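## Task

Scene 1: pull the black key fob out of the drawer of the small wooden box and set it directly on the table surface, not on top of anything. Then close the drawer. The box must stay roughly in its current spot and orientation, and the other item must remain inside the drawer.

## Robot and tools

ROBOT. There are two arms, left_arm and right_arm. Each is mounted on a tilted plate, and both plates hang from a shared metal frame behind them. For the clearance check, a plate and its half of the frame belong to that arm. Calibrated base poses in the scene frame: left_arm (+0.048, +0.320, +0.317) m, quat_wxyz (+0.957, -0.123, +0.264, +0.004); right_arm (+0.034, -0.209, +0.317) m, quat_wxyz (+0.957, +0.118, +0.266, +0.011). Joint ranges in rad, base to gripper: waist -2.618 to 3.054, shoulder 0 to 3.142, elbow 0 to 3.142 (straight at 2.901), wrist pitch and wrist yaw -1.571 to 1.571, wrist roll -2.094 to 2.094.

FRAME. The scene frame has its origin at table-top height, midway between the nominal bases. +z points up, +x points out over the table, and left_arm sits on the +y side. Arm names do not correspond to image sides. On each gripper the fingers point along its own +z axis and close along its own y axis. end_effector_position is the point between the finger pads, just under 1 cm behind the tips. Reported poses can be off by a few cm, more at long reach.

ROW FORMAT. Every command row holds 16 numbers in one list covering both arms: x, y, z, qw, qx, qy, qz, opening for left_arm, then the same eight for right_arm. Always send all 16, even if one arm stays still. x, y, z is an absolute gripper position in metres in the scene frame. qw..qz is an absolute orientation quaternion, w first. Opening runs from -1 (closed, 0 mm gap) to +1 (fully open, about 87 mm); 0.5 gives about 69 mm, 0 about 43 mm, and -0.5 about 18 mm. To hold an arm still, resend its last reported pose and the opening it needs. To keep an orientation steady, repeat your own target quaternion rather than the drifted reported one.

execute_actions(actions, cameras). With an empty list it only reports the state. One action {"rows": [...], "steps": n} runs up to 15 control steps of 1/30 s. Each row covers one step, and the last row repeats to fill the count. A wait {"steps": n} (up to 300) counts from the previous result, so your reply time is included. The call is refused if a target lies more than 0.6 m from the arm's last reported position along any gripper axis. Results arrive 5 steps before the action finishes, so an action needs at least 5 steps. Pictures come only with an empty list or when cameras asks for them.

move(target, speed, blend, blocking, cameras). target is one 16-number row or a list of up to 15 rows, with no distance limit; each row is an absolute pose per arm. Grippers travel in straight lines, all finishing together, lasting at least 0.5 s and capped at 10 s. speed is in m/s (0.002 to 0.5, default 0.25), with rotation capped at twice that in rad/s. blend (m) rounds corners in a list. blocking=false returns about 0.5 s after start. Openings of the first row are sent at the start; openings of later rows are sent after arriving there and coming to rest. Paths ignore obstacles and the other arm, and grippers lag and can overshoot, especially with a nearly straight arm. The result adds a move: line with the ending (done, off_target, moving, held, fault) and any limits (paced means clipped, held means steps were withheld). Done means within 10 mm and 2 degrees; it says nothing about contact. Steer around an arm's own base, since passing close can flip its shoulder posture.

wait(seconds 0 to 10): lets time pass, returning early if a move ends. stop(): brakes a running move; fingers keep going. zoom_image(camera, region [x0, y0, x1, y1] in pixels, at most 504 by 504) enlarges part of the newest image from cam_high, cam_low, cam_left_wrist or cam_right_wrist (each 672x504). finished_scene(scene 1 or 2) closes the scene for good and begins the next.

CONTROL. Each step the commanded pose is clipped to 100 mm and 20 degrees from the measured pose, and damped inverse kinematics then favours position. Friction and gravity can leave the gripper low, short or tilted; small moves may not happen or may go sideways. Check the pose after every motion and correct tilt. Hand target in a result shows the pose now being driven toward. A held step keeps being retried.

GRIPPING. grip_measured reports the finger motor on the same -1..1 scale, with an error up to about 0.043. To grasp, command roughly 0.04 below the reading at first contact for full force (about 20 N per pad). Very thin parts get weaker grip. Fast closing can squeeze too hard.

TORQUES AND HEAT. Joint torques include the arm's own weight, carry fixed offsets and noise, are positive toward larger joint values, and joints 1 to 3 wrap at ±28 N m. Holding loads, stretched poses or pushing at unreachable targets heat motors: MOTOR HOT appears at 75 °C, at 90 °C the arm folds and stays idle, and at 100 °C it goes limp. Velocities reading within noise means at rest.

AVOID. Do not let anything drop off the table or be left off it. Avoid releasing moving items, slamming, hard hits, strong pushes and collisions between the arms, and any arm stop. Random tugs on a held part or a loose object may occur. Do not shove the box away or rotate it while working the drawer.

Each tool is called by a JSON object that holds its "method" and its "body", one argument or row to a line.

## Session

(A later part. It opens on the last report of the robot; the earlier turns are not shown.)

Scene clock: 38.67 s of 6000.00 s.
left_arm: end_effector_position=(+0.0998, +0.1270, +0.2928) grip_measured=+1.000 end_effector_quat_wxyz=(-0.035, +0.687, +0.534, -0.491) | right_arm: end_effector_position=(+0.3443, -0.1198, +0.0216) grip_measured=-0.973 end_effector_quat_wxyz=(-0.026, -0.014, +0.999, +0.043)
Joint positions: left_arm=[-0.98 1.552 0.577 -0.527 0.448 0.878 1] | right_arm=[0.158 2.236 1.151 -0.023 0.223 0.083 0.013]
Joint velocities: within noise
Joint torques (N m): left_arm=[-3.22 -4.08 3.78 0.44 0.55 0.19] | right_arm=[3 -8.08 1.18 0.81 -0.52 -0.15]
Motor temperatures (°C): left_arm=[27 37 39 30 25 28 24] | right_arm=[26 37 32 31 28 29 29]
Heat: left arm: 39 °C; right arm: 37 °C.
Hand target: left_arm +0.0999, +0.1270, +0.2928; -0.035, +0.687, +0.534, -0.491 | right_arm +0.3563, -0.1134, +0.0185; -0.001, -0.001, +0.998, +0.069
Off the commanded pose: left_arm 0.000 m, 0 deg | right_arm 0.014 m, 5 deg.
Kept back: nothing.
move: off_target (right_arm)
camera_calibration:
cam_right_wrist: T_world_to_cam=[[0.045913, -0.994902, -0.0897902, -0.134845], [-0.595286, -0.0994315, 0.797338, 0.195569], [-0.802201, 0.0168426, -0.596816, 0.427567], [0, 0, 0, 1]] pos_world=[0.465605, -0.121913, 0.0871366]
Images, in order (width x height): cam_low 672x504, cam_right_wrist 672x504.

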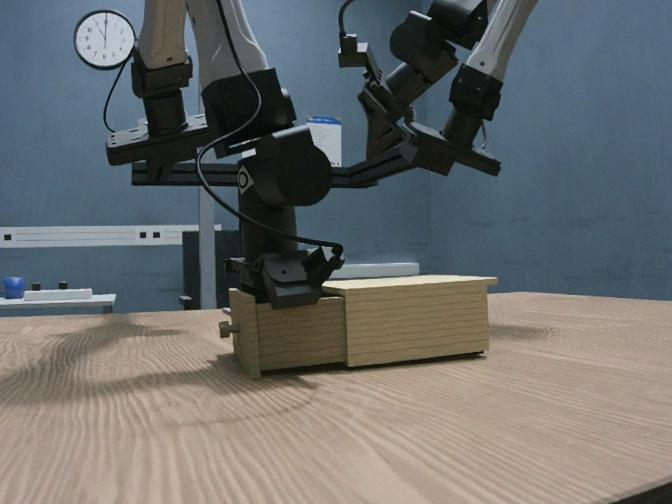

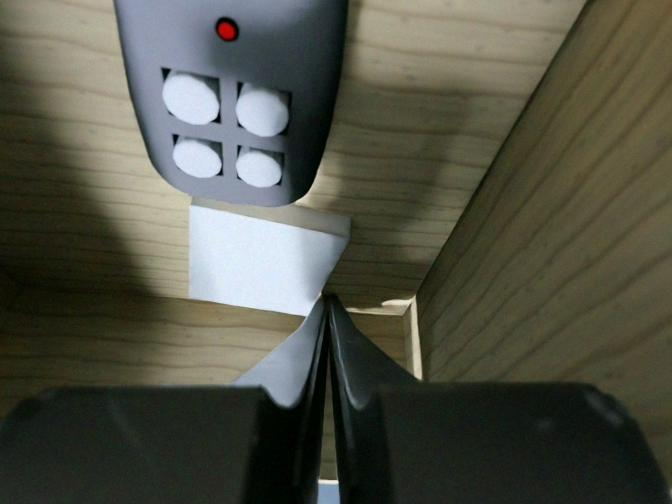

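{"method": "move", "body": {
  "target": [
    [0.0998, 0.1270, 0.2928, -0.035, 0.687, 0.534, -0.491, 1, 0.374, -0.129, 0.020, 0, 0, 0.9998, 0.02, -1],
    [0.0998, 0.1270, 0.2928, -0.035, 0.687, 0.534, -0.491, 1, 0.372, -0.100, 0.0195, 0, 0, 0.9945, 0.1045, -1]
  ],
  "speed": 0.05,
  "cameras": ["cam_right_wrist", "cam_low"]
}}

Scene clock: 41.93 s of 6000.00 s.
left_arm: end_effector_position=(+0.0998, +0.1270, +0.2928) grip_measured=+1.000 end_effector_quat_wxyz=(-0.035, +0.687, +0.534, -0.491) | right_arm: end_effector_position=(+0.3677, -0.0984, +0.0255) grip_measured=-0.973 end_effector_quat_wxyz=(-0.007, -0.007, +0.995, +0.101)
Joint positions: left_arm=[-0.98 1.552 0.577 -0.527 0.448 0.878 1] | right_arm=[0.158 2.236 1.203 -0.024 0.112 0.083 0.013]
Joint velocities: within noise
Joint torques (N m): left_arm=[-3.25 -4.05 3.84 0.43 0.54 0.18] | right_arm=[2.99 -7.27 3.28 0.34 -0.24 -0.19]
Motor temperatures (°C): left_arm=[27 37 39 30 25 28 24] | right_arm=[26 37 31 30 28 29 29]
Heat: left arm: 39 °C; right arm: 37 °C.
Hand target: left_arm +0.0999, +0.1270, +0.2928; -0.035, +0.687, +0.534, -0.491 | right_arm +0.3720, -0.1002, +0.0197; +0.000, +0.000, +0.995, +0.104
Off the commanded pose: left_arm 0.000 m, 0 deg | right_arm 0.008 m, 1 deg.
Kept back: nothing.
move: done
camera_calibration:
cam_right_wrist: T_world_to_cam=[[0.0334854, -0.978704, -0.202528, -0.105188], [-0.626629, -0.178424, 0.758618, 0.213176], [-0.778598, 0.101507, -0.619259, 0.448507], [0, 0, 0, 1]] pos_world=[0.486311, -0.110439, 0.0947198]
Images, in order (width x height): cam_low 672x504, cam_right_wrist 672x504.

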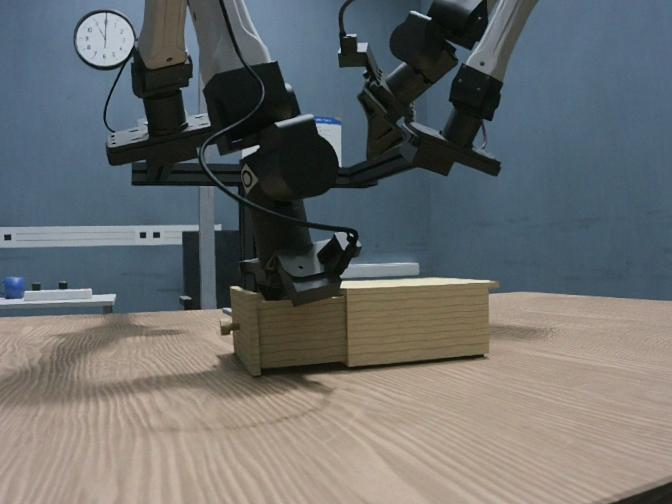

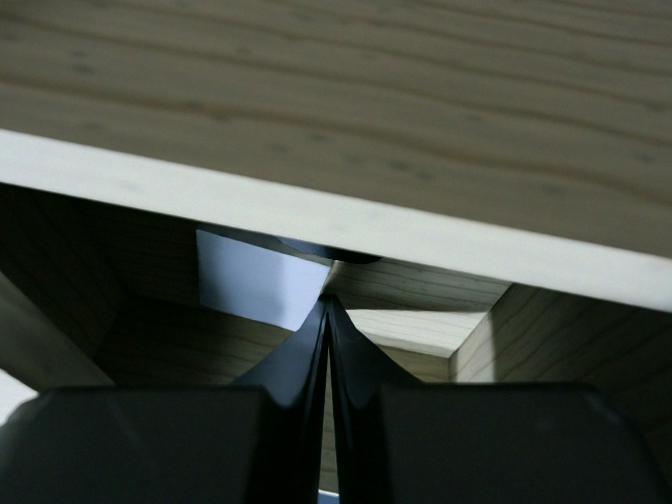

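{"method": "move", "body": {
  "target": [0.0998, 0.1270, 0.2928, -0.035, 0.687, 0.534, -0.491, 1, 0.372, -0.084, 0.0165, 0, 0, 0.980, 0.199, -1],
  "speed": 0.05,
  "cameras": ["cam_right_wrist", "cam_low", "cam_high"]
}}

Scene clock: 44.37 s of 6000.00 s.
left_arm: end_effector_position=(+0.0998, +0.1270, +0.2928) grip_measured=+1.000 end_effector_quat_wxyz=(-0.035, +0.687, +0.534, -0.491) | right_arm: end_effector_position=(+0.3702, -0.0821, +0.0258) grip_measured=-0.973 end_effector_quat_wxyz=(-0.006, +0.000, +0.980, +0.198)
Joint positions: left_arm=[-0.98 1.552 0.577 -0.527 0.448 0.878 1] | right_arm=[0.109 2.252 1.21 0.003 -0.108 0.054 0.013]
Joint velocities: within noise
Joint torques (N m): left_arm=[-3.21 -4.07 3.82 0.43 0.55 0.19] | right_arm=[2.84 -6.46 3.29 0.45 -0.28 -0.29]
Motor temperatures (°C): left_arm=[27 37 39 30 25 28 24] | right_arm=[26 37 31 30 28 29 29]
Heat: left arm: 39 °C; right arm: 37 °C.
Hand target: left_arm +0.0999, +0.1270, +0.2928; -0.035, +0.687, +0.534, -0.491 | right_arm +0.3718, -0.0842, +0.0168; +0.000, +0.000, +0.980, +0.199
Off the commanded pose: left_arm 0.000 m, 0 deg | right_arm 0.010 m, 1 deg.
Kept back: nothing.
move: done
camera_calibration:
cam_right_wrist: T_world_to_cam=[[0.018151, -0.920819, -0.389567, -0.0740268], [-0.629295, -0.313297, 0.711219, 0.208576], [-0.776955, 0.232243, -0.585154, 0.45823], [0, 0, 0, 1]] pos_world=[0.488623, -0.10924, 0.090953]
Images, in order (width x height): cam_high 672x504, cam_low 672x504, cam_right_wrist 672x504.

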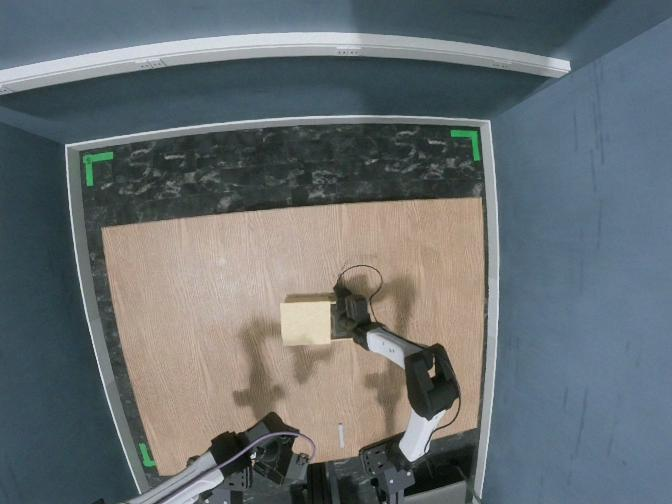

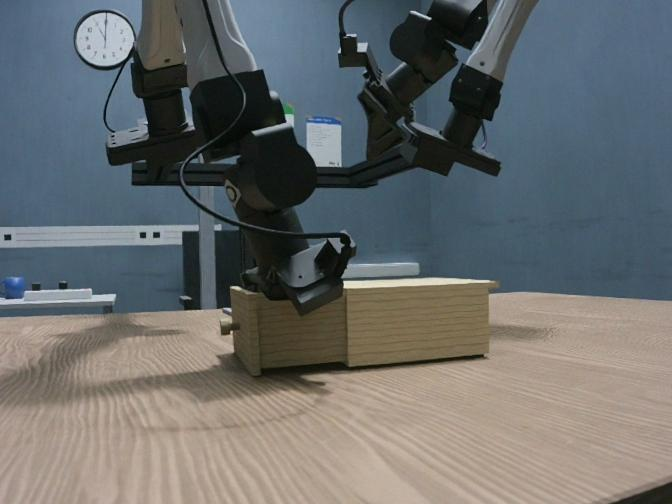

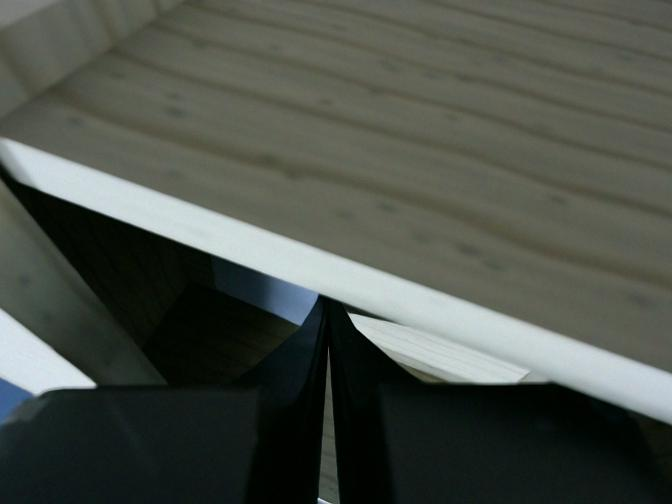

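{"method": "move", "body": {
  "target": [
    [0.0998, 0.1270, 0.2928, -0.035, 0.687, 0.534, -0.491, 1, 0.374, -0.105, 0.03, 0, 0, 0.9945, 0.1045, -1],
    [0.0998, 0.1270, 0.2928, -0.035, 0.687, 0.534, -0.491, 1, 0.385, -0.13, 0.13, 0, 0, 1, 0, -1]
  ],
  "speed": [0.08, 0.15],
  "blend": 0.01,
  "cameras": ["cam_right_wrist", "cam_low", "cam_high"]
}}

{"method": "zoom_image", "body": {
  "camera": "cam_high",
  "region": [275, 285, 375, 360]
}}

Scene clock: 47.20 s of 6000.00 s.
left_arm: end_effector_position=(+0.0998, +0.1270, +0.2928) grip_measured=+1.000 end_effector_quat_wxyz=(-0.035, +0.687, +0.534, -0.491) | right_arm: end_effector_position=(+0.3754, -0.1301, +0.1180) grip_measured=-0.973 end_effector_quat_wxyz=(-0.015, -0.005, +1.000, +0.001)
Joint positions: left_arm=[-0.98 1.552 0.577 -0.527 0.448 0.878 1] | right_arm=[0.244 1.943 1.152 -0.329 0.348 0.179 0.013]
Joint velocities: within noise
Joint torques (N m): left_arm=[-3.26 -4.08 3.81 0.44 0.55 0.19] | right_arm=[5.08 -11.21 4.04 0.01 0.13 0.02]
Motor temperatures (°C): left_arm=[27 37 39 30 25 28 24] | right_arm=[26 37 31 30 28 29 29]
Heat: left arm: 39 °C; right arm: 37 °C.
Hand target: left_arm +0.0999, +0.1270, +0.2928; -0.035, +0.687, +0.534, -0.491 | right_arm +0.3849, -0.1299, +0.1297; +0.000, +0.000, +1.000, +0.000
Off the commanded pose: left_arm 0.000 m, 0 deg | right_arm 0.015 m, 2 deg.
Kept back: nothing.
move: off_target (right_arm)
camera_calibration:
cam_right_wrist: T_world_to_cam=[[0.0311976, -0.999504, -0.00438833, -0.14298], [-0.614731, -0.0226492, 0.788412, 0.154456], [-0.78812, -0.0218989, -0.615132, 0.502101], [0, 0, 0, 1]] pos_world=[0.495126, -0.128415, 0.186456]
Images, in order (width x height): cam_high 672x504, cam_low 672x504, cam_right_wrist 672x504.

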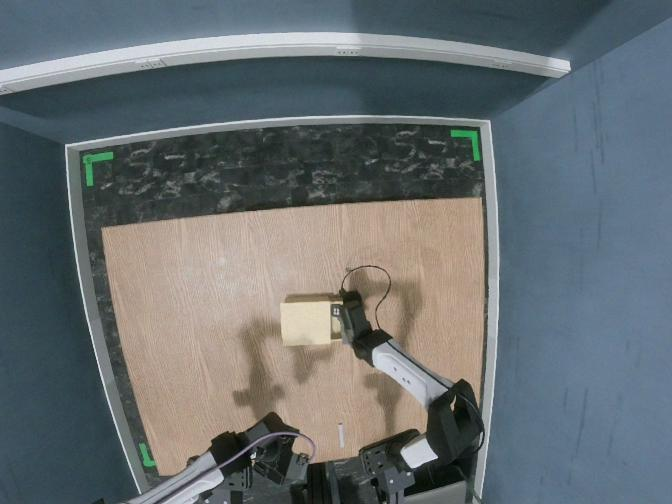

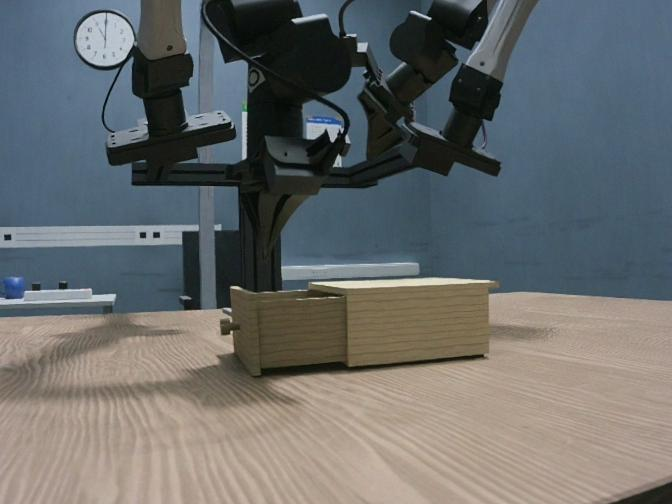

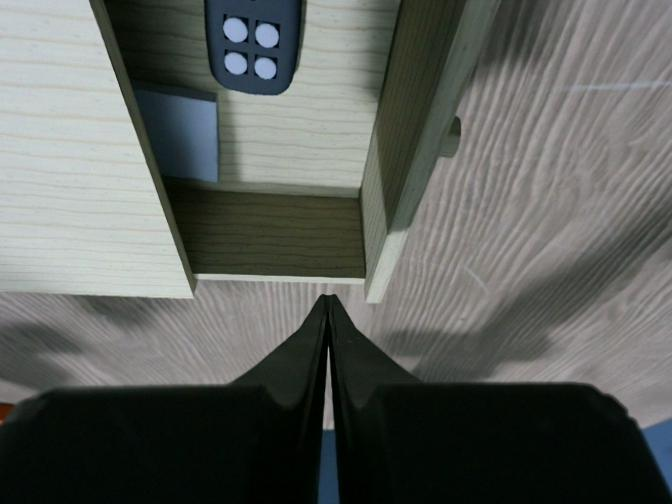

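Scaled by 5.040 from the camera's 672x504 image, which has a finer 960x720 frame.

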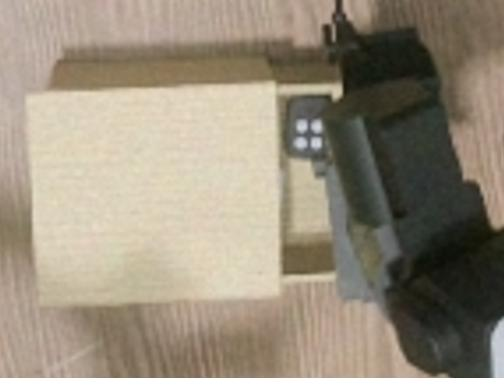

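{"method": "move", "body": {
  "target": [
    [0.0998, 0.1270, 0.2928, -0.035, 0.687, 0.534, -0.491, 1, 0.418, -0.098, 0.08, 0, 0, 1, 0, -1],
    [0.0998, 0.1270, 0.2928, -0.035, 0.687, 0.534, -0.491, 1, 0.418, -0.098, 0.035, 0, 0, 1, 0, -1]
  ],
  "speed": [0.15, 0.05],
  "cameras": ["cam_right_wrist", "cam_low"]
}}

Scene clock: 50.37 s of 6000.00 s.
left_arm: end_effector_position=(+0.0998, +0.1270, +0.2928) grip_measured=+1.000 end_effector_quat_wxyz=(-0.035, +0.687, +0.534, -0.491) | right_arm: end_effector_position=(+0.4149, -0.0959, +0.0426) grip_measured=-0.973 end_effector_quat_wxyz=(-0.003, -0.002, +1.000, +0.000)
Joint positions: left_arm=[-0.98 1.552 0.577 -0.527 0.448 0.878 1] | right_arm=[0.244 2.278 1.455 -0.271 0.354 0.177 0.013]
Joint velocities: within noise
Joint torques (N m): left_arm=[-3.22 -4.08 3.84 0.43 0.54 0.19] | right_arm=[4 -7.58 5.3 0.32 -0.04 -0.24]
Motor temperatures (°C): left_arm=[27 37 39 30 25 27 23] | right_arm=[26 37 31 30 28 29 29]
Heat: left arm: 39 °C; right arm: 37 °C.
Hand target: left_arm +0.0999, +0.1270, +0.2928; -0.035, +0.687, +0.534, -0.491 | right_arm +0.4180, -0.0980, +0.0353; +0.000, +0.000, +1.000, +0.000
Off the commanded pose: left_arm 0.000 m, 0 deg | right_arm 0.008 m, 0 deg.
Kept back: nothing.
move: done
camera_calibration:
cam_right_wrist: T_world_to_cam=[[0.0242177, -0.999706, -0.00137915, -0.107672], [-0.633876, -0.0164223, 0.77326, 0.248178], [-0.773055, -0.0178524, -0.634087, 0.482465], [0, 0, 0, 1]] pos_world=[0.532894, -0.0949515, 0.11387]
Images, in order (width x height): cam_low 672x504, cam_right_wrist 672x504.

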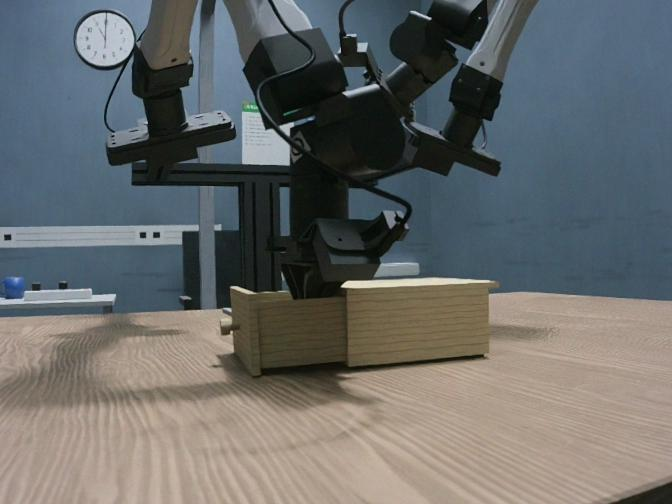

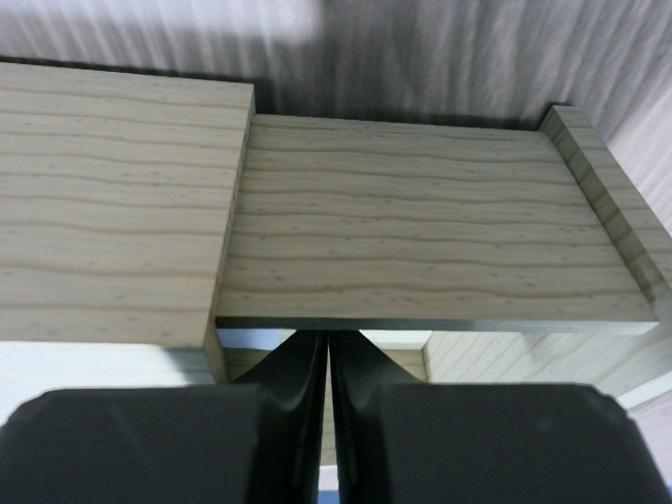

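{"method": "move", "body": {
  "target": [0.0998, 0.1270, 0.2928, -0.035, 0.687, 0.534, -0.491, 1, 0.418, -0.098, 0.022, 0, 0, 1, 0, -1],
  "speed": 0.04,
  "cameras": []
}}

Scene clock: 51.30 s of 6000.00 s.
left_arm: end_effector_position=(+0.0998, +0.1270, +0.2928) grip_measured=+1.000 end_effector_quat_wxyz=(-0.035, +0.687, +0.534, -0.491) | right_arm: end_effector_position=(+0.4152, -0.0957, +0.0401) grip_measured=-0.973 end_effector_quat_wxyz=(-0.007, -0.007, +1.000, -0.001)
Joint positions: left_arm=[-0.98 1.552 0.577 -0.527 0.448 0.878 1] | right_arm=[0.243 2.293 1.475 -0.285 0.354 0.169 0.013]
Joint velocities: within noise
Joint torques (N m): left_arm=[-3.23 -4.05 3.81 0.43 0.55 0.18] | right_arm=[3.12 -5.87 5.29 0.66 -0.07 -0.24]
Motor temperatures (°C): left_arm=[27 37 39 30 25 27 23] | right_arm=[26 37 31 30 28 29 29]
Heat: left arm: 39 °C; right arm: 37 °C.
Hand target: left_arm +0.0999, +0.1270, +0.2928; -0.035, +0.687, +0.534, -0.491 | right_arm +0.4173, -0.0984, +0.0230; +0.000, +0.000, +1.000, +0.000
Off the commanded pose: left_arm 0.000 m, 0 deg | right_arm 0.018 m, 1 deg.
Kept back: nothing.
move: off_target (right_arm)
No camera images: "cameras" was empty.

{"method": "move", "body": {
  "target": [0.0998, 0.1270, 0.2928, -0.035, 0.687, 0.534, -0.491, 1, 0.380, -0.110, 0.020, 0, 0, 1, 0, -1],
  "speed": 0.03,
  "cameras": ["cam_right_wrist", "cam_low"]
}}

Scene clock: 53.07 s of 6000.00 s.
left_arm: end_effector_position=(+0.0998, +0.1270, +0.2928) grip_measured=+1.000 end_effector_quat_wxyz=(-0.035, +0.687, +0.534, -0.491) | right_arm: end_effector_position=(+0.3820, -0.1060, +0.0237) grip_measured=-0.974 end_effector_quat_wxyz=(-0.001, -0.003, +1.000, -0.003)
Joint positions: left_arm=[-0.98 1.552 0.577 -0.527 0.448 0.878 1] | right_arm=[0.221 2.281 1.304 -0.108 0.35 0.152 0.013]
Joint velocities: within noise
Joint torques (N m): left_arm=[-3.22 -4.04 3.81 0.43 0.54 0.19] | right_arm=[3.44 -8.72 1.2 0.43 -0.12 -0.2]
Motor temperatures (°C): left_arm=[27 37 39 30 25 27 23] | right_arm=[26 37 31 30 28 29 29]
Heat: left arm: 39 °C; right arm: 37 °C.
Hand target: left_arm +0.0999, +0.1270, +0.2928; -0.035, +0.687, +0.534, -0.491 | right_arm +0.3799, -0.1100, +0.0201; +0.000, +0.000, +1.000, +0.000
Off the commanded pose: left_arm 0.000 m, 0 deg | right_arm 0.006 m, 1 deg.
Kept back: nothing.
move: done
camera_calibration:
cam_right_wrist: T_world_to_cam=[[0.0271539, -0.999623, 0.00414023, -0.118243], [-0.635888, -0.0140773, 0.771653, 0.242851], [-0.771304, -0.0235861, -0.63603, 0.443635], [0, 0, 0, 1]] pos_world=[0.499813, -0.104316, 0.0952583]
Images, in order (width x height): cam_low 672x504, cam_right_wrist 672x504.

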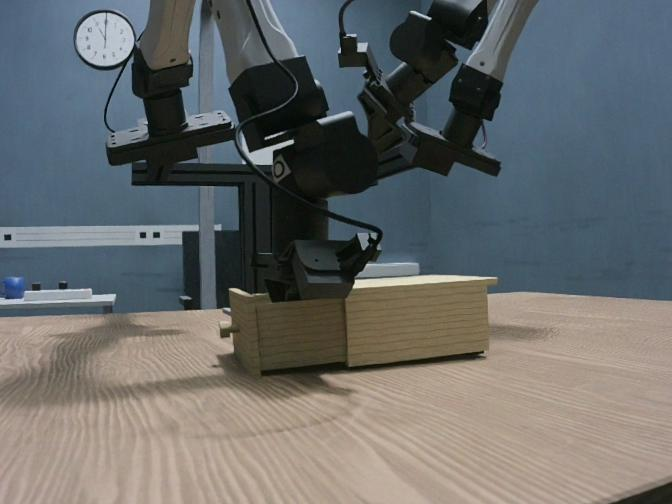

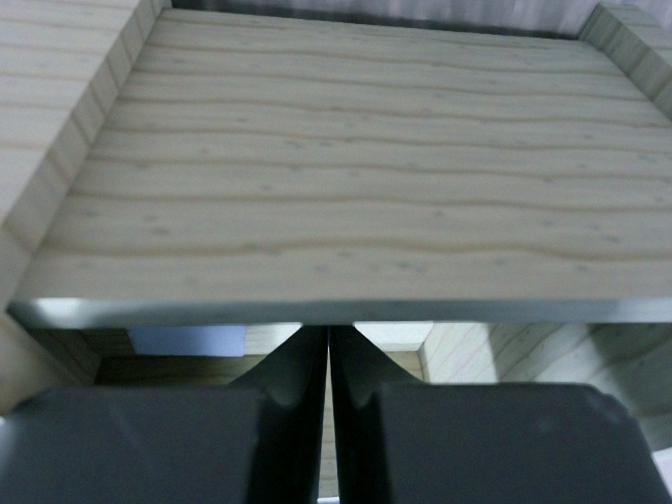

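{"method": "move", "body": {
  "target": [0.0998, 0.1270, 0.2928, -0.035, 0.687, 0.534, -0.491, 1, 0.378, -0.12, 0.125, 0, 0, 1, 0, -1],
  "speed": 0.12,
  "cameras": ["cam_right_wrist"]
}}

Scene clock: 54.73 s of 6000.00 s.
left_arm: end_effector_position=(+0.0998, +0.1270, +0.2928) grip_measured=+1.000 end_effector_quat_wxyz=(-0.035, +0.687, +0.534, -0.491) | right_arm: end_effector_position=(+0.3728, -0.1203, +0.1133) grip_measured=-0.974 end_effector_quat_wxyz=(-0.011, -0.003, +1.000, +0.001)
Joint positions: left_arm=[-0.98 1.552 0.577 -0.527 0.448 0.878 1] | right_arm=[0.266 1.964 1.146 -0.3 0.36 0.202 0.013]
Joint velocities: within noise
Joint torques (N m): left_arm=[-3.22 -4.1 3.82 0.44 0.54 0.19] | right_arm=[5.45 -11.11 2.89 0.05 0.11 -0.05]
Motor temperatures (°C): left_arm=[27 37 39 30 25 27 23] | right_arm=[26 38 31 30 28 29 29]
Heat: left arm: 39 °C; right arm: 38 °C.
Hand target: left_arm +0.0999, +0.1270, +0.2928; -0.035, +0.687, +0.534, -0.491 | right_arm +0.3779, -0.1200, +0.1246; +0.000, +0.000, +1.000, +0.000
Off the commanded pose: left_arm 0.000 m, 0 deg | right_arm 0.013 m, 1 deg.
Kept back: nothing.
move: off_target (right_arm)
camera_calibration:
cam_right_wrist: T_world_to_cam=[[0.0266209, -0.99964, -0.00348559, -0.131567], [-0.621299, -0.0192769, 0.783336, 0.160267], [-0.783121, -0.0186875, -0.621588, 0.496587], [0, 0, 0, 1]] pos_world=[0.491964, -0.11915, 0.182671]
Images, in order (width x height): cam_right_wrist 672x504.

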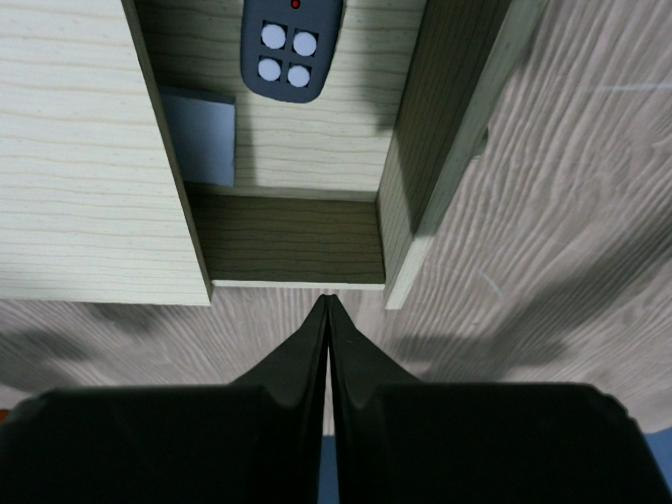

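{"method": "move", "body": {
  "target": [
    [0.0998, 0.1270, 0.2928, -0.035, 0.687, 0.534, -0.491, 1, 0.40, -0.120, 0.14, 0, 0.7071, 0.7071, 0, -0.5]
  ],
  "speed": [0.4],
  "cameras": ["cam_right_wrist", "cam_high"]
}}

{"method": "zoom_image", "body": {
  "camera": "cam_high",
  "region": [275, 285, 375, 360]
}}

Scene clock: 60.37 s of 6000.00 s.
left_arm: end_effector_position=(+0.0998, +0.1270, +0.2928) grip_measured=+1.000 end_effector_quat_wxyz=(-0.035, +0.687, +0.534, -0.491) | right_arm: end_effector_position=(+0.3877, -0.1159, +0.1298) grip_measured=-0.500 end_effector_quat_wxyz=(-0.014, +0.696, +0.718, -0.016)
Joint positions: left_arm=[-0.98 1.552 0.577 -0.527 0.448 0.878 1] | right_arm=[0.196 1.818 0.996 -0.297 0.33 1.687 0.25]
Joint velocities: within noise
Joint torques (N m): left_arm=[-3.22 -4.05 3.84 0.43 0.53 0.18] | right_arm=[2.89 -10.73 2.71 0.16 0.08 0]
Motor temperatures (°C): left_arm=[27 37 39 30 25 27 23] | right_arm=[26 39 31 30 28 29 29]
Heat: left arm: 39 °C; right arm: 39 °C.
Hand target: left_arm +0.0999, +0.1270, +0.2928; -0.035, +0.687, +0.534, -0.491 | right_arm +0.3999, -0.1200, +0.1398; +0.000, +0.707, +0.707, +0.000
Off the commanded pose: left_arm 0.000 m, 0 deg | right_arm 0.017 m, 3 deg.
Kept back: nothing.
move: off_target (right_arm)
camera_calibration:
cam_right_wrist: T_world_to_cam=[[-0.997789, -0.052046, 0.0413269, 0.37363], [-0.00158736, 0.640334, 0.768095, -0.00517842], [-0.0664393, 0.766331, -0.639001, 0.333996], [0, 0, 0, 1]] pos_world=[0.394986, -0.23319, 0.201961]
Images, in order (width x height): cam_high 672x504, cam_right_wrist 672x504.

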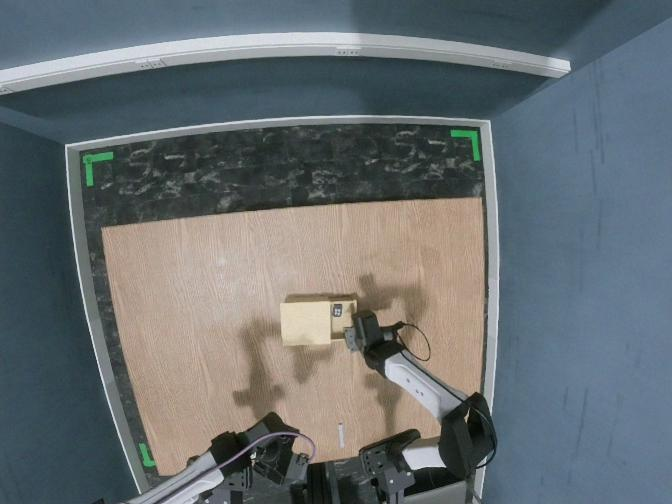

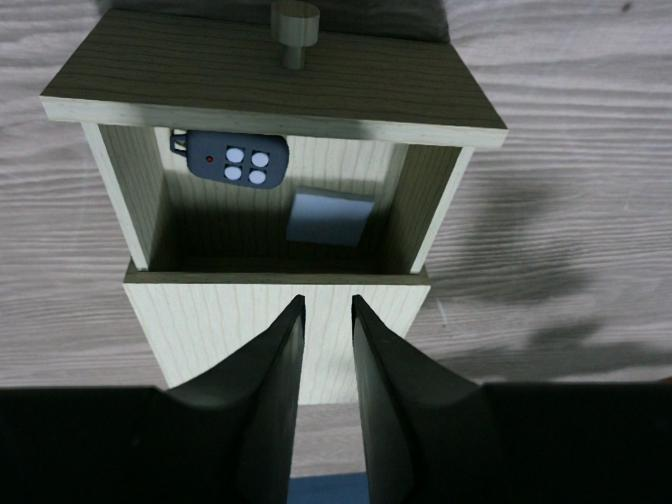

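Scaled by 5.040 from the camera's 672x504 image, which has a finer 960x720 frame.

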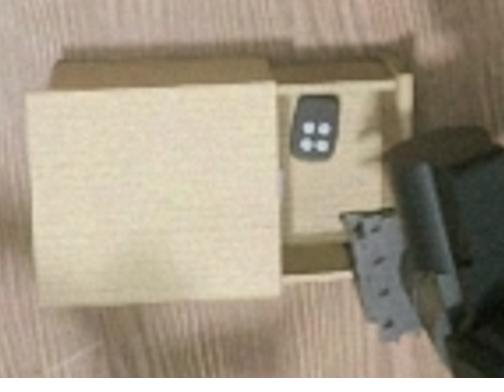

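{"method": "move", "body": {
  "target": [
    [0.0998, 0.1270, 0.2928, -0.035, 0.687, 0.534, -0.491, 1, 0.435, -0.107, 0.10, 0, 0.7071, 0.7071, 0, -0.5],
    [0.0998, 0.1270, 0.2928, -0.035, 0.687, 0.534, -0.491, 1, 0.435, -0.107, 0.055, 0, 0.7071, 0.7071, 0, -0.5]
  ],
  "speed": [0.15, 0.06],
  "cameras": ["cam_right_wrist", "cam_low"]
}}

Scene clock: 62.40 s of 6000.00 s.
left_arm: end_effector_position=(+0.0998, +0.1270, +0.2928) grip_measured=+1.000 end_effector_quat_wxyz=(-0.035, +0.687, +0.534, -0.491) | right_arm: end_effector_position=(+0.4321, -0.1054, +0.0611) grip_measured=-0.500 end_effector_quat_wxyz=(+0.000, +0.706, +0.708, -0.003)
Joint positions: left_arm=[-0.98 1.552 0.577 -0.527 0.448 0.878 1] | right_arm=[0.152 2.109 1.224 -0.18 0.314 1.663 0.25]
Joint velocities: within noise
Joint torques (N m): left_arm=[-3.22 -4.08 3.84 0.44 0.54 0.2] | right_arm=[2.95 -7.1 4.46 0.2 0 -0.29]
Motor temperatures (°C): left_arm=[27 37 39 30 25 27 23] | right_arm=[26 39 31 30 28 29 29]
Heat: left arm: 39 °C; right arm: 39 °C.
Hand target: left_arm +0.0999, +0.1270, +0.2928; -0.035, +0.687, +0.534, -0.491 | right_arm +0.4349, -0.1071, +0.0552; +0.000, +0.707, +0.707, +0.000
Off the commanded pose: left_arm 0.000 m, 0 deg | right_arm 0.007 m, 0 deg.
Kept back: nothing.
move: done
camera_calibration:
cam_right_wrist: T_world_to_cam=[[-0.999742, -0.0225967, 0.00224311, 0.42771], [-0.0127623, 0.640836, 0.767572, 0.0457894], [-0.0187821, 0.767345, -0.640959, 0.264608], [0, 0, 0, 1]] pos_world=[0.433154, -0.222724, 0.133497]
Images, in order (width x height): cam_low 672x504, cam_right_wrist 672x504.

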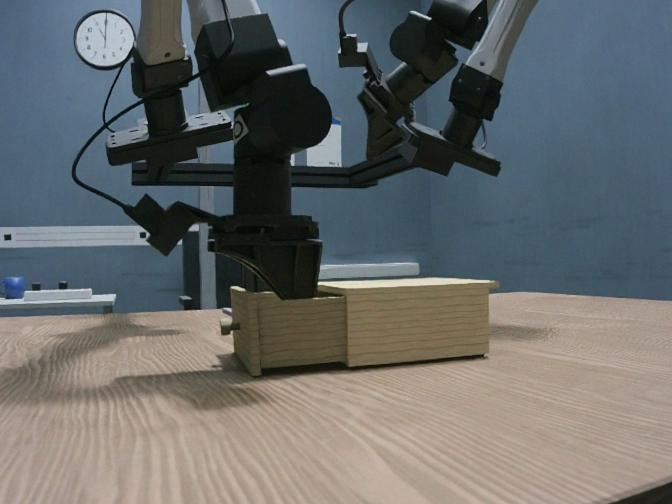

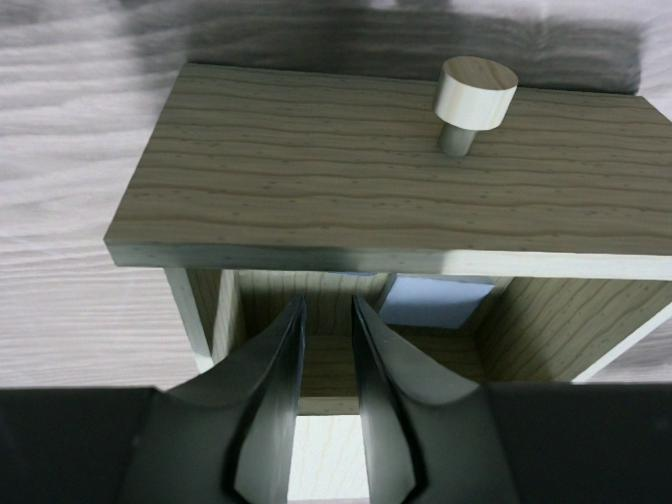

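{"method": "move", "body": {
  "target": [
    [0.0998, 0.1270, 0.2928, -0.035, 0.687, 0.534, -0.491, 1, 0.440, -0.108, 0.040, 0, 0.7071, 0.7071, 0, -0.5],
    [0.0998, 0.1270, 0.2928, -0.035, 0.687, 0.534, -0.491, 1, 0.440, -0.108, 0.012, 0, 0.7071, 0.7071, 0, -0.5]
  ],
  "speed": [0.06, 0.04],
  "cameras": []
}}

Scene clock: 64.10 s of 6000.00 s.
left_arm: end_effector_position=(+0.0998, +0.1270, +0.2928) grip_measured=+1.000 end_effector_quat_wxyz=(-0.035, +0.687, +0.534, -0.491) | right_arm: end_effector_position=(+0.4375, -0.1051, +0.0385) grip_measured=-0.500 end_effector_quat_wxyz=(-0.011, +0.696, +0.718, -0.004)
Joint positions: left_arm=[-0.98 1.552 0.577 -0.527 0.448 0.878 1] | right_arm=[0.128 2.199 1.312 -0.189 0.288 1.617 0.25]
Joint velocities: within noise
Joint torques (N m): left_arm=[-3.23 -4.07 3.81 0.44 0.55 0.19] | right_arm=[1.98 -3.51 4.53 0.9 0.06 -0.06]
Motor temperatures (°C): left_arm=[27 37 39 30 25 27 23] | right_arm=[26 39 31 30 28 29 29]
Heat: left arm: 39 °C; right arm: 39 °C.
Hand target: left_arm +0.0999, +0.1270, +0.2928; -0.035, +0.687, +0.534, -0.491 | right_arm +0.4385, -0.1088, +0.0145; +0.000, +0.707, +0.707, -0.001
Off the commanded pose: left_arm 0.000 m, 0 deg | right_arm 0.027 m, 2 deg.
Kept back: nothing.
move: off_target (right_arm)
No camera images: "cameras" was empty.

{"method": "move", "body": {
  "target": [0.0998, 0.1270, 0.2928, -0.035, 0.687, 0.534, -0.491, 1, 0.398, -0.112, 0.008, 0, 0.7071, 0.7071, 0, -0.5],
  "speed": 0.03,
  "cameras": ["cam_right_wrist", "cam_low"]
}}

Scene clock: 65.93 s of 6000.00 s.
left_arm: end_effector_position=(+0.0998, +0.1270, +0.2928) grip_measured=+1.000 end_effector_quat_wxyz=(-0.035, +0.687, +0.534, -0.491) | right_arm: end_effector_position=(+0.4324, -0.1040, +0.0375) grip_measured=-0.500 end_effector_quat_wxyz=(+0.017, +0.707, +0.705, +0.041)
Joint positions: left_arm=[-0.98 1.552 0.577 -0.527 0.448 0.878 1] | right_arm=[0.122 2.165 1.156 0.043 0.267 1.616 0.25]
Joint velocities: within noise
Joint torques (N m): left_arm=[-3.21 -4.1 3.82 0.43 0.54 0.19] | right_arm=[1.74 -2.92 0.08 0.36 0.25 -0.11]
Motor temperatures (°C): left_arm=[27 37 39 30 25 27 23] | right_arm=[26 39 31 30 28 29 29]
Heat: left arm: 39 °C; right arm: 39 °C.
Hand target: left_arm +0.0999, +0.1270, +0.2928; -0.035, +0.687, +0.534, -0.491 | right_arm +0.3969, -0.1124, +0.0119; +0.000, +0.707, +0.707, +0.000
Off the commanded pose: left_arm 0.000 m, 0 deg | right_arm 0.046 m, 5 deg.
Kept back: nothing.
move: off_target (right_arm)
camera_calibration:
cam_right_wrist: T_world_to_cam=[[-0.996388, -0.0163264, -0.083338, 0.430535], [-0.0758962, 0.611463, 0.787625, 0.0865704], [0.038099, 0.791104, -0.610494, 0.225199], [0, 0, 0, 1]] pos_world=[0.42697, -0.224061, 0.105177]
Images, in order (width x height): cam_low 672x504, cam_right_wrist 672x504.

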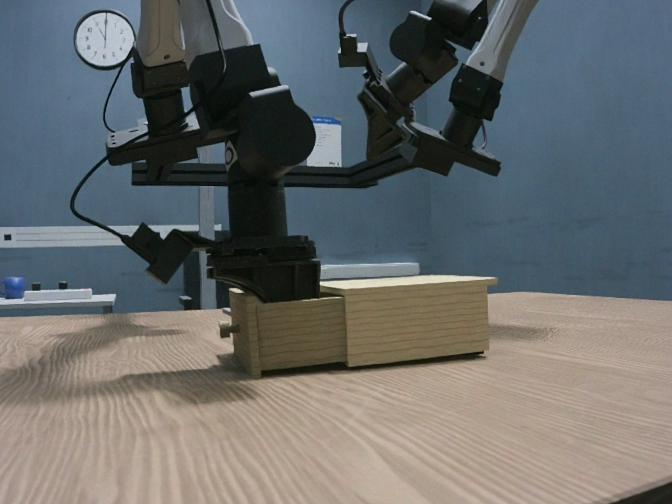

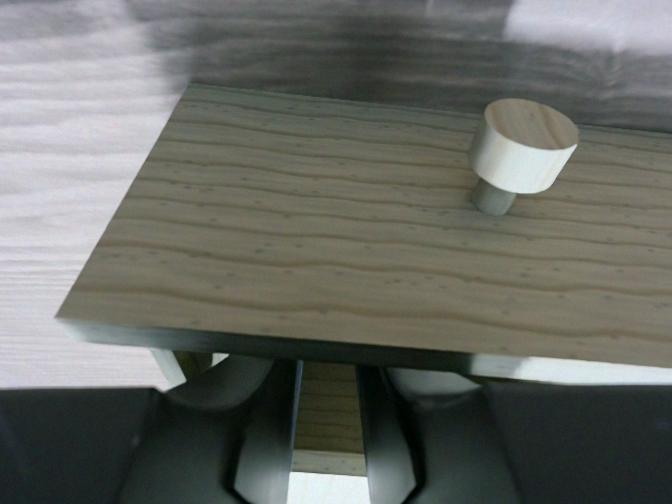

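{"method": "move", "body": {
  "target": [0.0998, 0.1270, 0.2928, -0.035, 0.687, 0.534, -0.491, 1, 0.390, -0.110, 0.022, 0, 0.7071, 0.7071, 0, -0.5],
  "speed": 0.03,
  "cameras": ["cam_right_wrist", "cam_low"]
}}

Scene clock: 66.87 s of 6000.00 s.
left_arm: end_effector_position=(+0.0998, +0.1270, +0.2928) grip_measured=+1.000 end_effector_quat_wxyz=(-0.035, +0.687, +0.534, -0.491) | right_arm: end_effector_position=(+0.4287, -0.1044, +0.0379) grip_measured=-0.500 end_effector_quat_wxyz=(+0.024, +0.716, +0.696, +0.050)
Joint positions: left_arm=[-0.98 1.552 0.577 -0.527 0.448 0.878 1] | right_arm=[0.122 2.155 1.107 0.106 0.267 1.633 0.25]
Joint velocities: within noise
Joint torques (N m): left_arm=[-3.18 -4.08 3.79 0.43 0.55 0.18] | right_arm=[3.36 -5.65 -0.39 -0.18 0.32 -0.22]
Motor temperatures (°C): left_arm=[27 37 39 30 25 27 23] | right_arm=[26 39 31 30 28 29 29]
Heat: left arm: 39 °C; right arm: 39 °C.
Hand target: left_arm +0.0999, +0.1270, +0.2928; -0.035, +0.687, +0.534, -0.491 | right_arm +0.3904, -0.1102, +0.0239; +0.000, +0.707, +0.707, +0.001
Off the commanded pose: left_arm 0.000 m, 0 deg | right_arm 0.042 m, 6 deg.
Kept back: nothing.
move: off_target (right_arm)
camera_calibration:
cam_right_wrist: T_world_to_cam=[[-0.994376, 0.00834523, -0.105575, 0.429354], [-0.0785173, 0.61088, 0.78782, 0.0872777], [0.0710679, 0.791679, -0.60679, 0.211696], [0, 0, 0, 1]] pos_world=[0.418748, -0.224495, 0.105025]
Images, in order (width x height): cam_low 672x504, cam_right_wrist 672x504.

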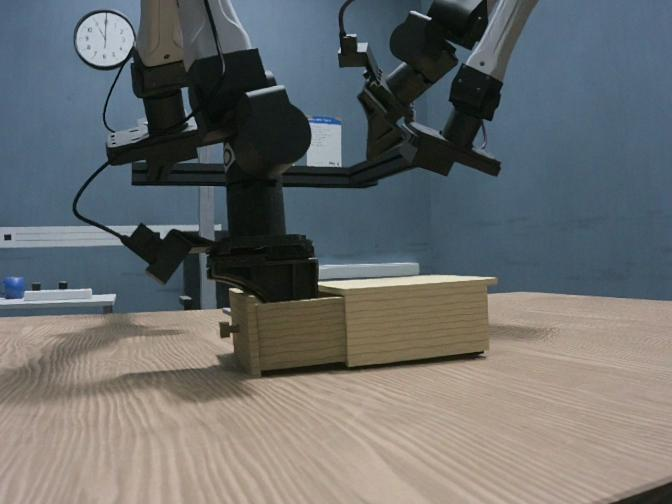

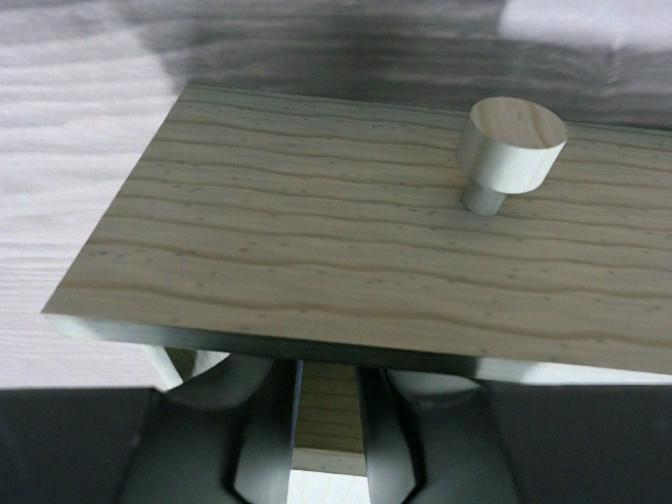

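{"method": "move", "body": {
  "target": [
    [0.0998, 0.1270, 0.2928, -0.035, 0.687, 0.534, -0.491, 1, 0.425, -0.108, 0.06, 0, 0.7071, 0.7071, 0, -0.5],
    [0.0998, 0.1270, 0.2928, -0.035, 0.687, 0.534, -0.491, 1, 0.40, -0.110, 0.14, 0, 0.7071, 0.7071, 0, -0.5]
  ],
  "speed": [0.06, 0.15],
  "blend": 0.01,
  "cameras": ["cam_right_wrist", "cam_high"]
}}

{"method": "zoom_image", "body": {
  "camera": "cam_high",
  "region": [275, 285, 375, 360]
}}

Scene clock: 69.17 s of 6000.00 s.
left_arm: end_effector_position=(+0.0998, +0.1270, +0.2928) grip_measured=+1.000 end_effector_quat_wxyz=(-0.035, +0.687, +0.534, -0.491) | right_arm: end_effector_position=(+0.3970, -0.1092, +0.1298) grip_measured=-0.500 end_effector_quat_wxyz=(-0.007, +0.705, +0.709, -0.004)
Joint positions: left_arm=[-0.98 1.552 0.577 -0.527 0.448 0.878 1] | right_arm=[0.208 1.828 1.008 -0.273 0.331 1.716 0.25]
Joint velocities: within noise
Joint torques (N m): left_arm=[-3.21 -4.07 3.82 0.43 0.54 0.18] | right_arm=[4.38 -10.29 2.61 -0.06 0.21 -0.06]
Motor temperatures (°C): left_arm=[27 37 39 30 25 27 23] | right_arm=[26 39 31 30 28 29 29]
Heat: left arm: 39 °C; right arm: 39 °C.
Hand target: left_arm +0.0999, +0.1270, +0.2928; -0.035, +0.687, +0.534, -0.491 | right_arm +0.4001, -0.1100, +0.1397; +0.000, +0.707, +0.707, +0.000
Off the commanded pose: left_arm 0.000 m, 0 deg | right_arm 0.011 m, 1 deg.
Kept back: nothing.
move: off_target (right_arm)
camera_calibration:
cam_right_wrist: T_world_to_cam=[[-0.999567, -0.0259705, 0.0138183, 0.390457], [-0.00577921, 0.633927, 0.773371, -0.00923838], [-0.0288446, 0.772957, -0.633803, 0.314586], [0, 0, 0, 1]] pos_world=[0.399308, -0.227165, 0.201135]
Images, in order (width x height): cam_high 672x504, cam_right_wrist 672x504.

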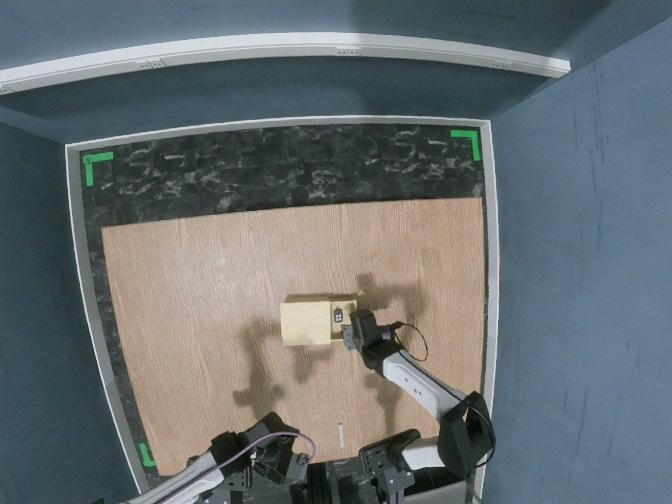

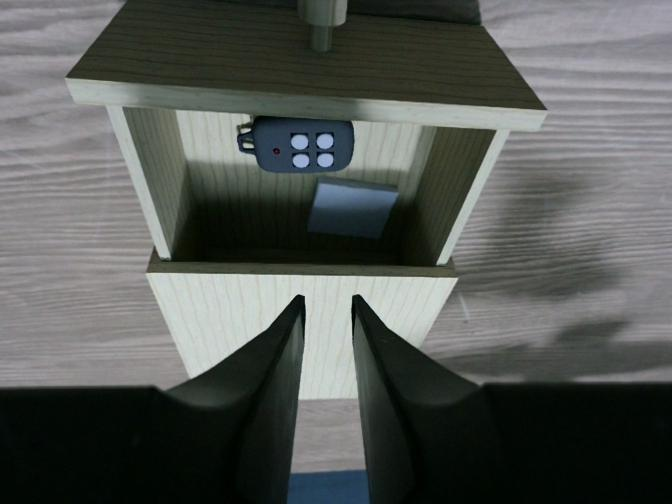

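Scaled by 5.040 from the camera's 672x504 image, which has a finer 960x720 frame.

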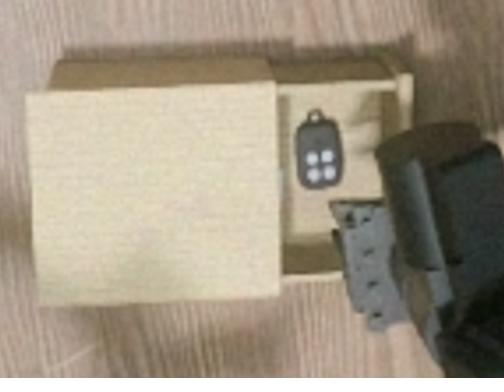

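{"method": "move", "body": {
  "target": [
    [0.0998, 0.1270, 0.2928, -0.035, 0.687, 0.534, -0.491, 1, 0.420, -0.109, 0.06, 0, 0.7071, 0.7071, 0, -0.5],
    [0.0998, 0.1270, 0.2928, -0.035, 0.687, 0.534, -0.491, 1, 0.420, -0.109, 0.02, 0, 0.7071, 0.7071, 0, -0.5],
    [0.0998, 0.1270, 0.2928, -0.035, 0.687, 0.534, -0.491, 1, 0.380, -0.109, 0.018, 0, 0.7071, 0.7071, 0, -0.5]
  ],
  "speed": [0.12, 0.04, 0.03],
  "cameras": ["cam_right_wrist"]
}}

Scene clock: 73.33 s of 6000.00 s.
left_arm: end_effector_position=(+0.0998, +0.1270, +0.2928) grip_measured=+1.000 end_effector_quat_wxyz=(-0.035, +0.687, +0.534, -0.491) | right_arm: end_effector_position=(+0.4132, -0.1074, +0.0384) grip_measured=-0.500 end_effector_quat_wxyz=(+0.026, +0.710, +0.703, +0.033)
Joint positions: left_arm=[-0.98 1.552 0.577 -0.527 0.448 0.878 1] | right_arm=[0.13 2.142 1.063 0.111 0.295 1.629 0.25]
Joint velocities: within noise
Joint torques (N m): left_arm=[-3.21 -4.1 3.78 0.43 0.54 0.2] | right_arm=[2.51 -3.78 0.03 0.16 0.07 -0.11]
Motor temperatures (°C): left_arm=[27 37 39 30 25 27 23] | right_arm=[26 39 31 30 28 29 29]
Heat: left arm: 39 °C; right arm: 39 °C.
Hand target: left_arm +0.0999, +0.1270, +0.2928; -0.035, +0.687, +0.534, -0.491 | right_arm +0.3797, -0.1094, +0.0206; +0.000, +0.707, +0.707, +0.000
Off the commanded pose: left_arm 0.000 m, 0 deg | right_arm 0.039 m, 5 deg.
Kept back: nothing.
move: off_target (right_arm)
camera_calibration:
cam_right_wrist: T_world_to_cam=[[-0.996383, -0.00903909, -0.084492, 0.412174], [-0.0712504, 0.630689, 0.772758, 0.0871975], [0.0463032, 0.775983, -0.629052, 0.224785], [0, 0, 0, 1]] pos_world=[0.406488, -0.225698, 0.108844]
Images, in order (width x height): cam_right_wrist 672x504.

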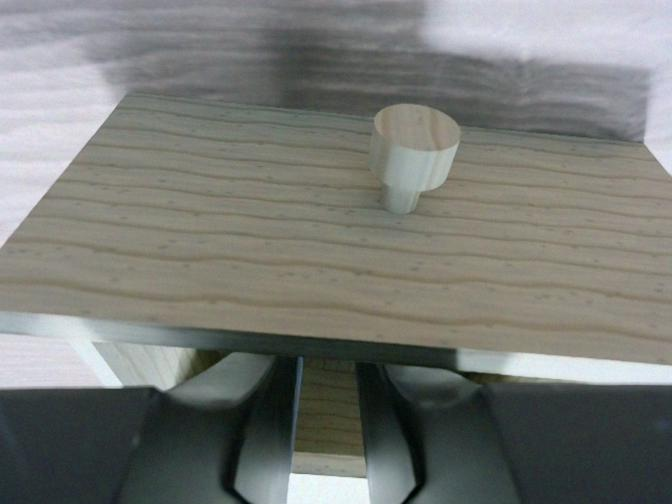

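{"method": "move", "body": {
  "target": [
    [0.0998, 0.1270, 0.2928, -0.035, 0.687, 0.534, -0.491, 1, 0.385, -0.109, 0.030, 0, 0.7071, 0.7071, 0, -0.5],
    [0.0998, 0.1270, 0.2928, -0.035, 0.687, 0.534, -0.491, 1, 0.39, -0.110, 0.14, 0, 0.7071, 0.7071, 0, -0.5]
  ],
  "speed": [0.02, 0.12],
  "cameras": ["cam_right_wrist", "cam_high"]
}}

{"method": "zoom_image", "body": {
  "camera": "cam_high",
  "region": [275, 285, 375, 360]
}}

Scene clock: 75.70 s of 6000.00 s.
left_arm: end_effector_position=(+0.0998, +0.1270, +0.2928) grip_measured=+1.000 end_effector_quat_wxyz=(-0.035, +0.687, +0.534, -0.491) | right_arm: end_effector_position=(+0.3859, -0.1095, +0.1301) grip_measured=-0.500 end_effector_quat_wxyz=(-0.008, +0.705, +0.709, -0.005)
Joint positions: left_arm=[-0.98 1.552 0.577 -0.527 0.448 0.878 1] | right_arm=[0.213 1.809 0.959 -0.246 0.333 1.721 0.25]
Joint velocities: within noise
Joint torques (N m): left_arm=[-3.22 -4.08 3.79 0.43 0.54 0.18] | right_arm=[4.44 -10 2.73 -0.06 0.2 0]
Motor temperatures (°C): left_arm=[27 38 39 29 25 27 23] | right_arm=[26 39 31 30 28 29 29]
Heat: left arm: 39 °C; right arm: 39 °C.
Hand target: left_arm +0.0999, +0.1270, +0.2928; -0.035, +0.687, +0.534, -0.491 | right_arm +0.3900, -0.1100, +0.1397; +0.000, +0.707, +0.707, +0.000
Off the commanded pose: left_arm 0.000 m, 0 deg | right_arm 0.011 m, 1 deg.
Kept back: nothing.
move: off_target (right_arm)
camera_calibration:
cam_right_wrist: T_world_to_cam=[[-0.999536, -0.0260481, 0.0157857, 0.379029], [-0.00432639, 0.634443, 0.772957, -0.00970554], [-0.0301492, 0.772531, -0.634261, 0.315167], [0, 0, 0, 1]] pos_world=[0.388313, -0.227445, 0.201417]
Images, in order (width x height): cam_high 672x504, cam_right_wrist 672x504.

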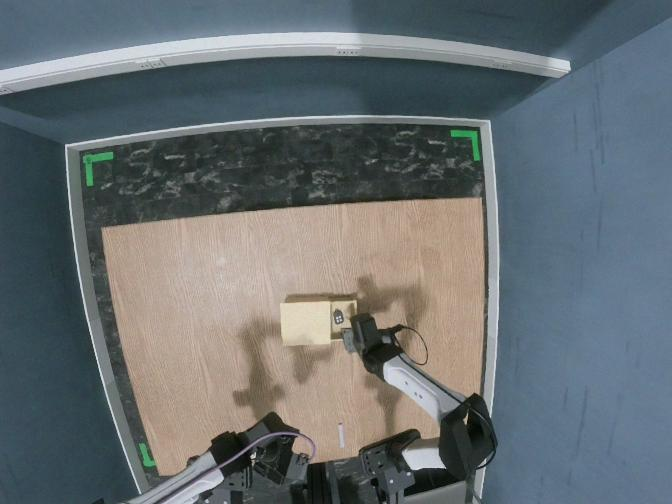

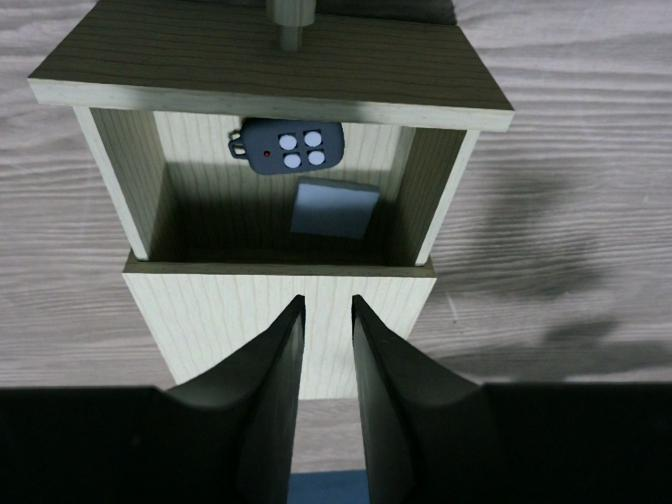

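Scaled by 5.040 from the camera's 672x504 image, which has a finer 960x720 frame.

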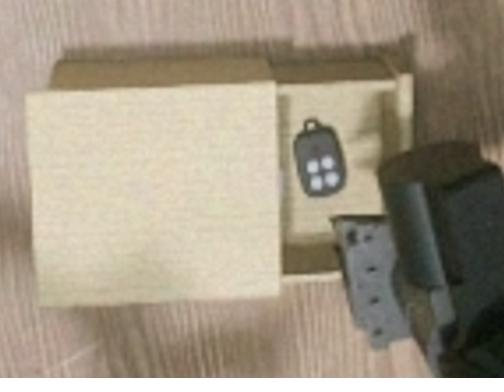

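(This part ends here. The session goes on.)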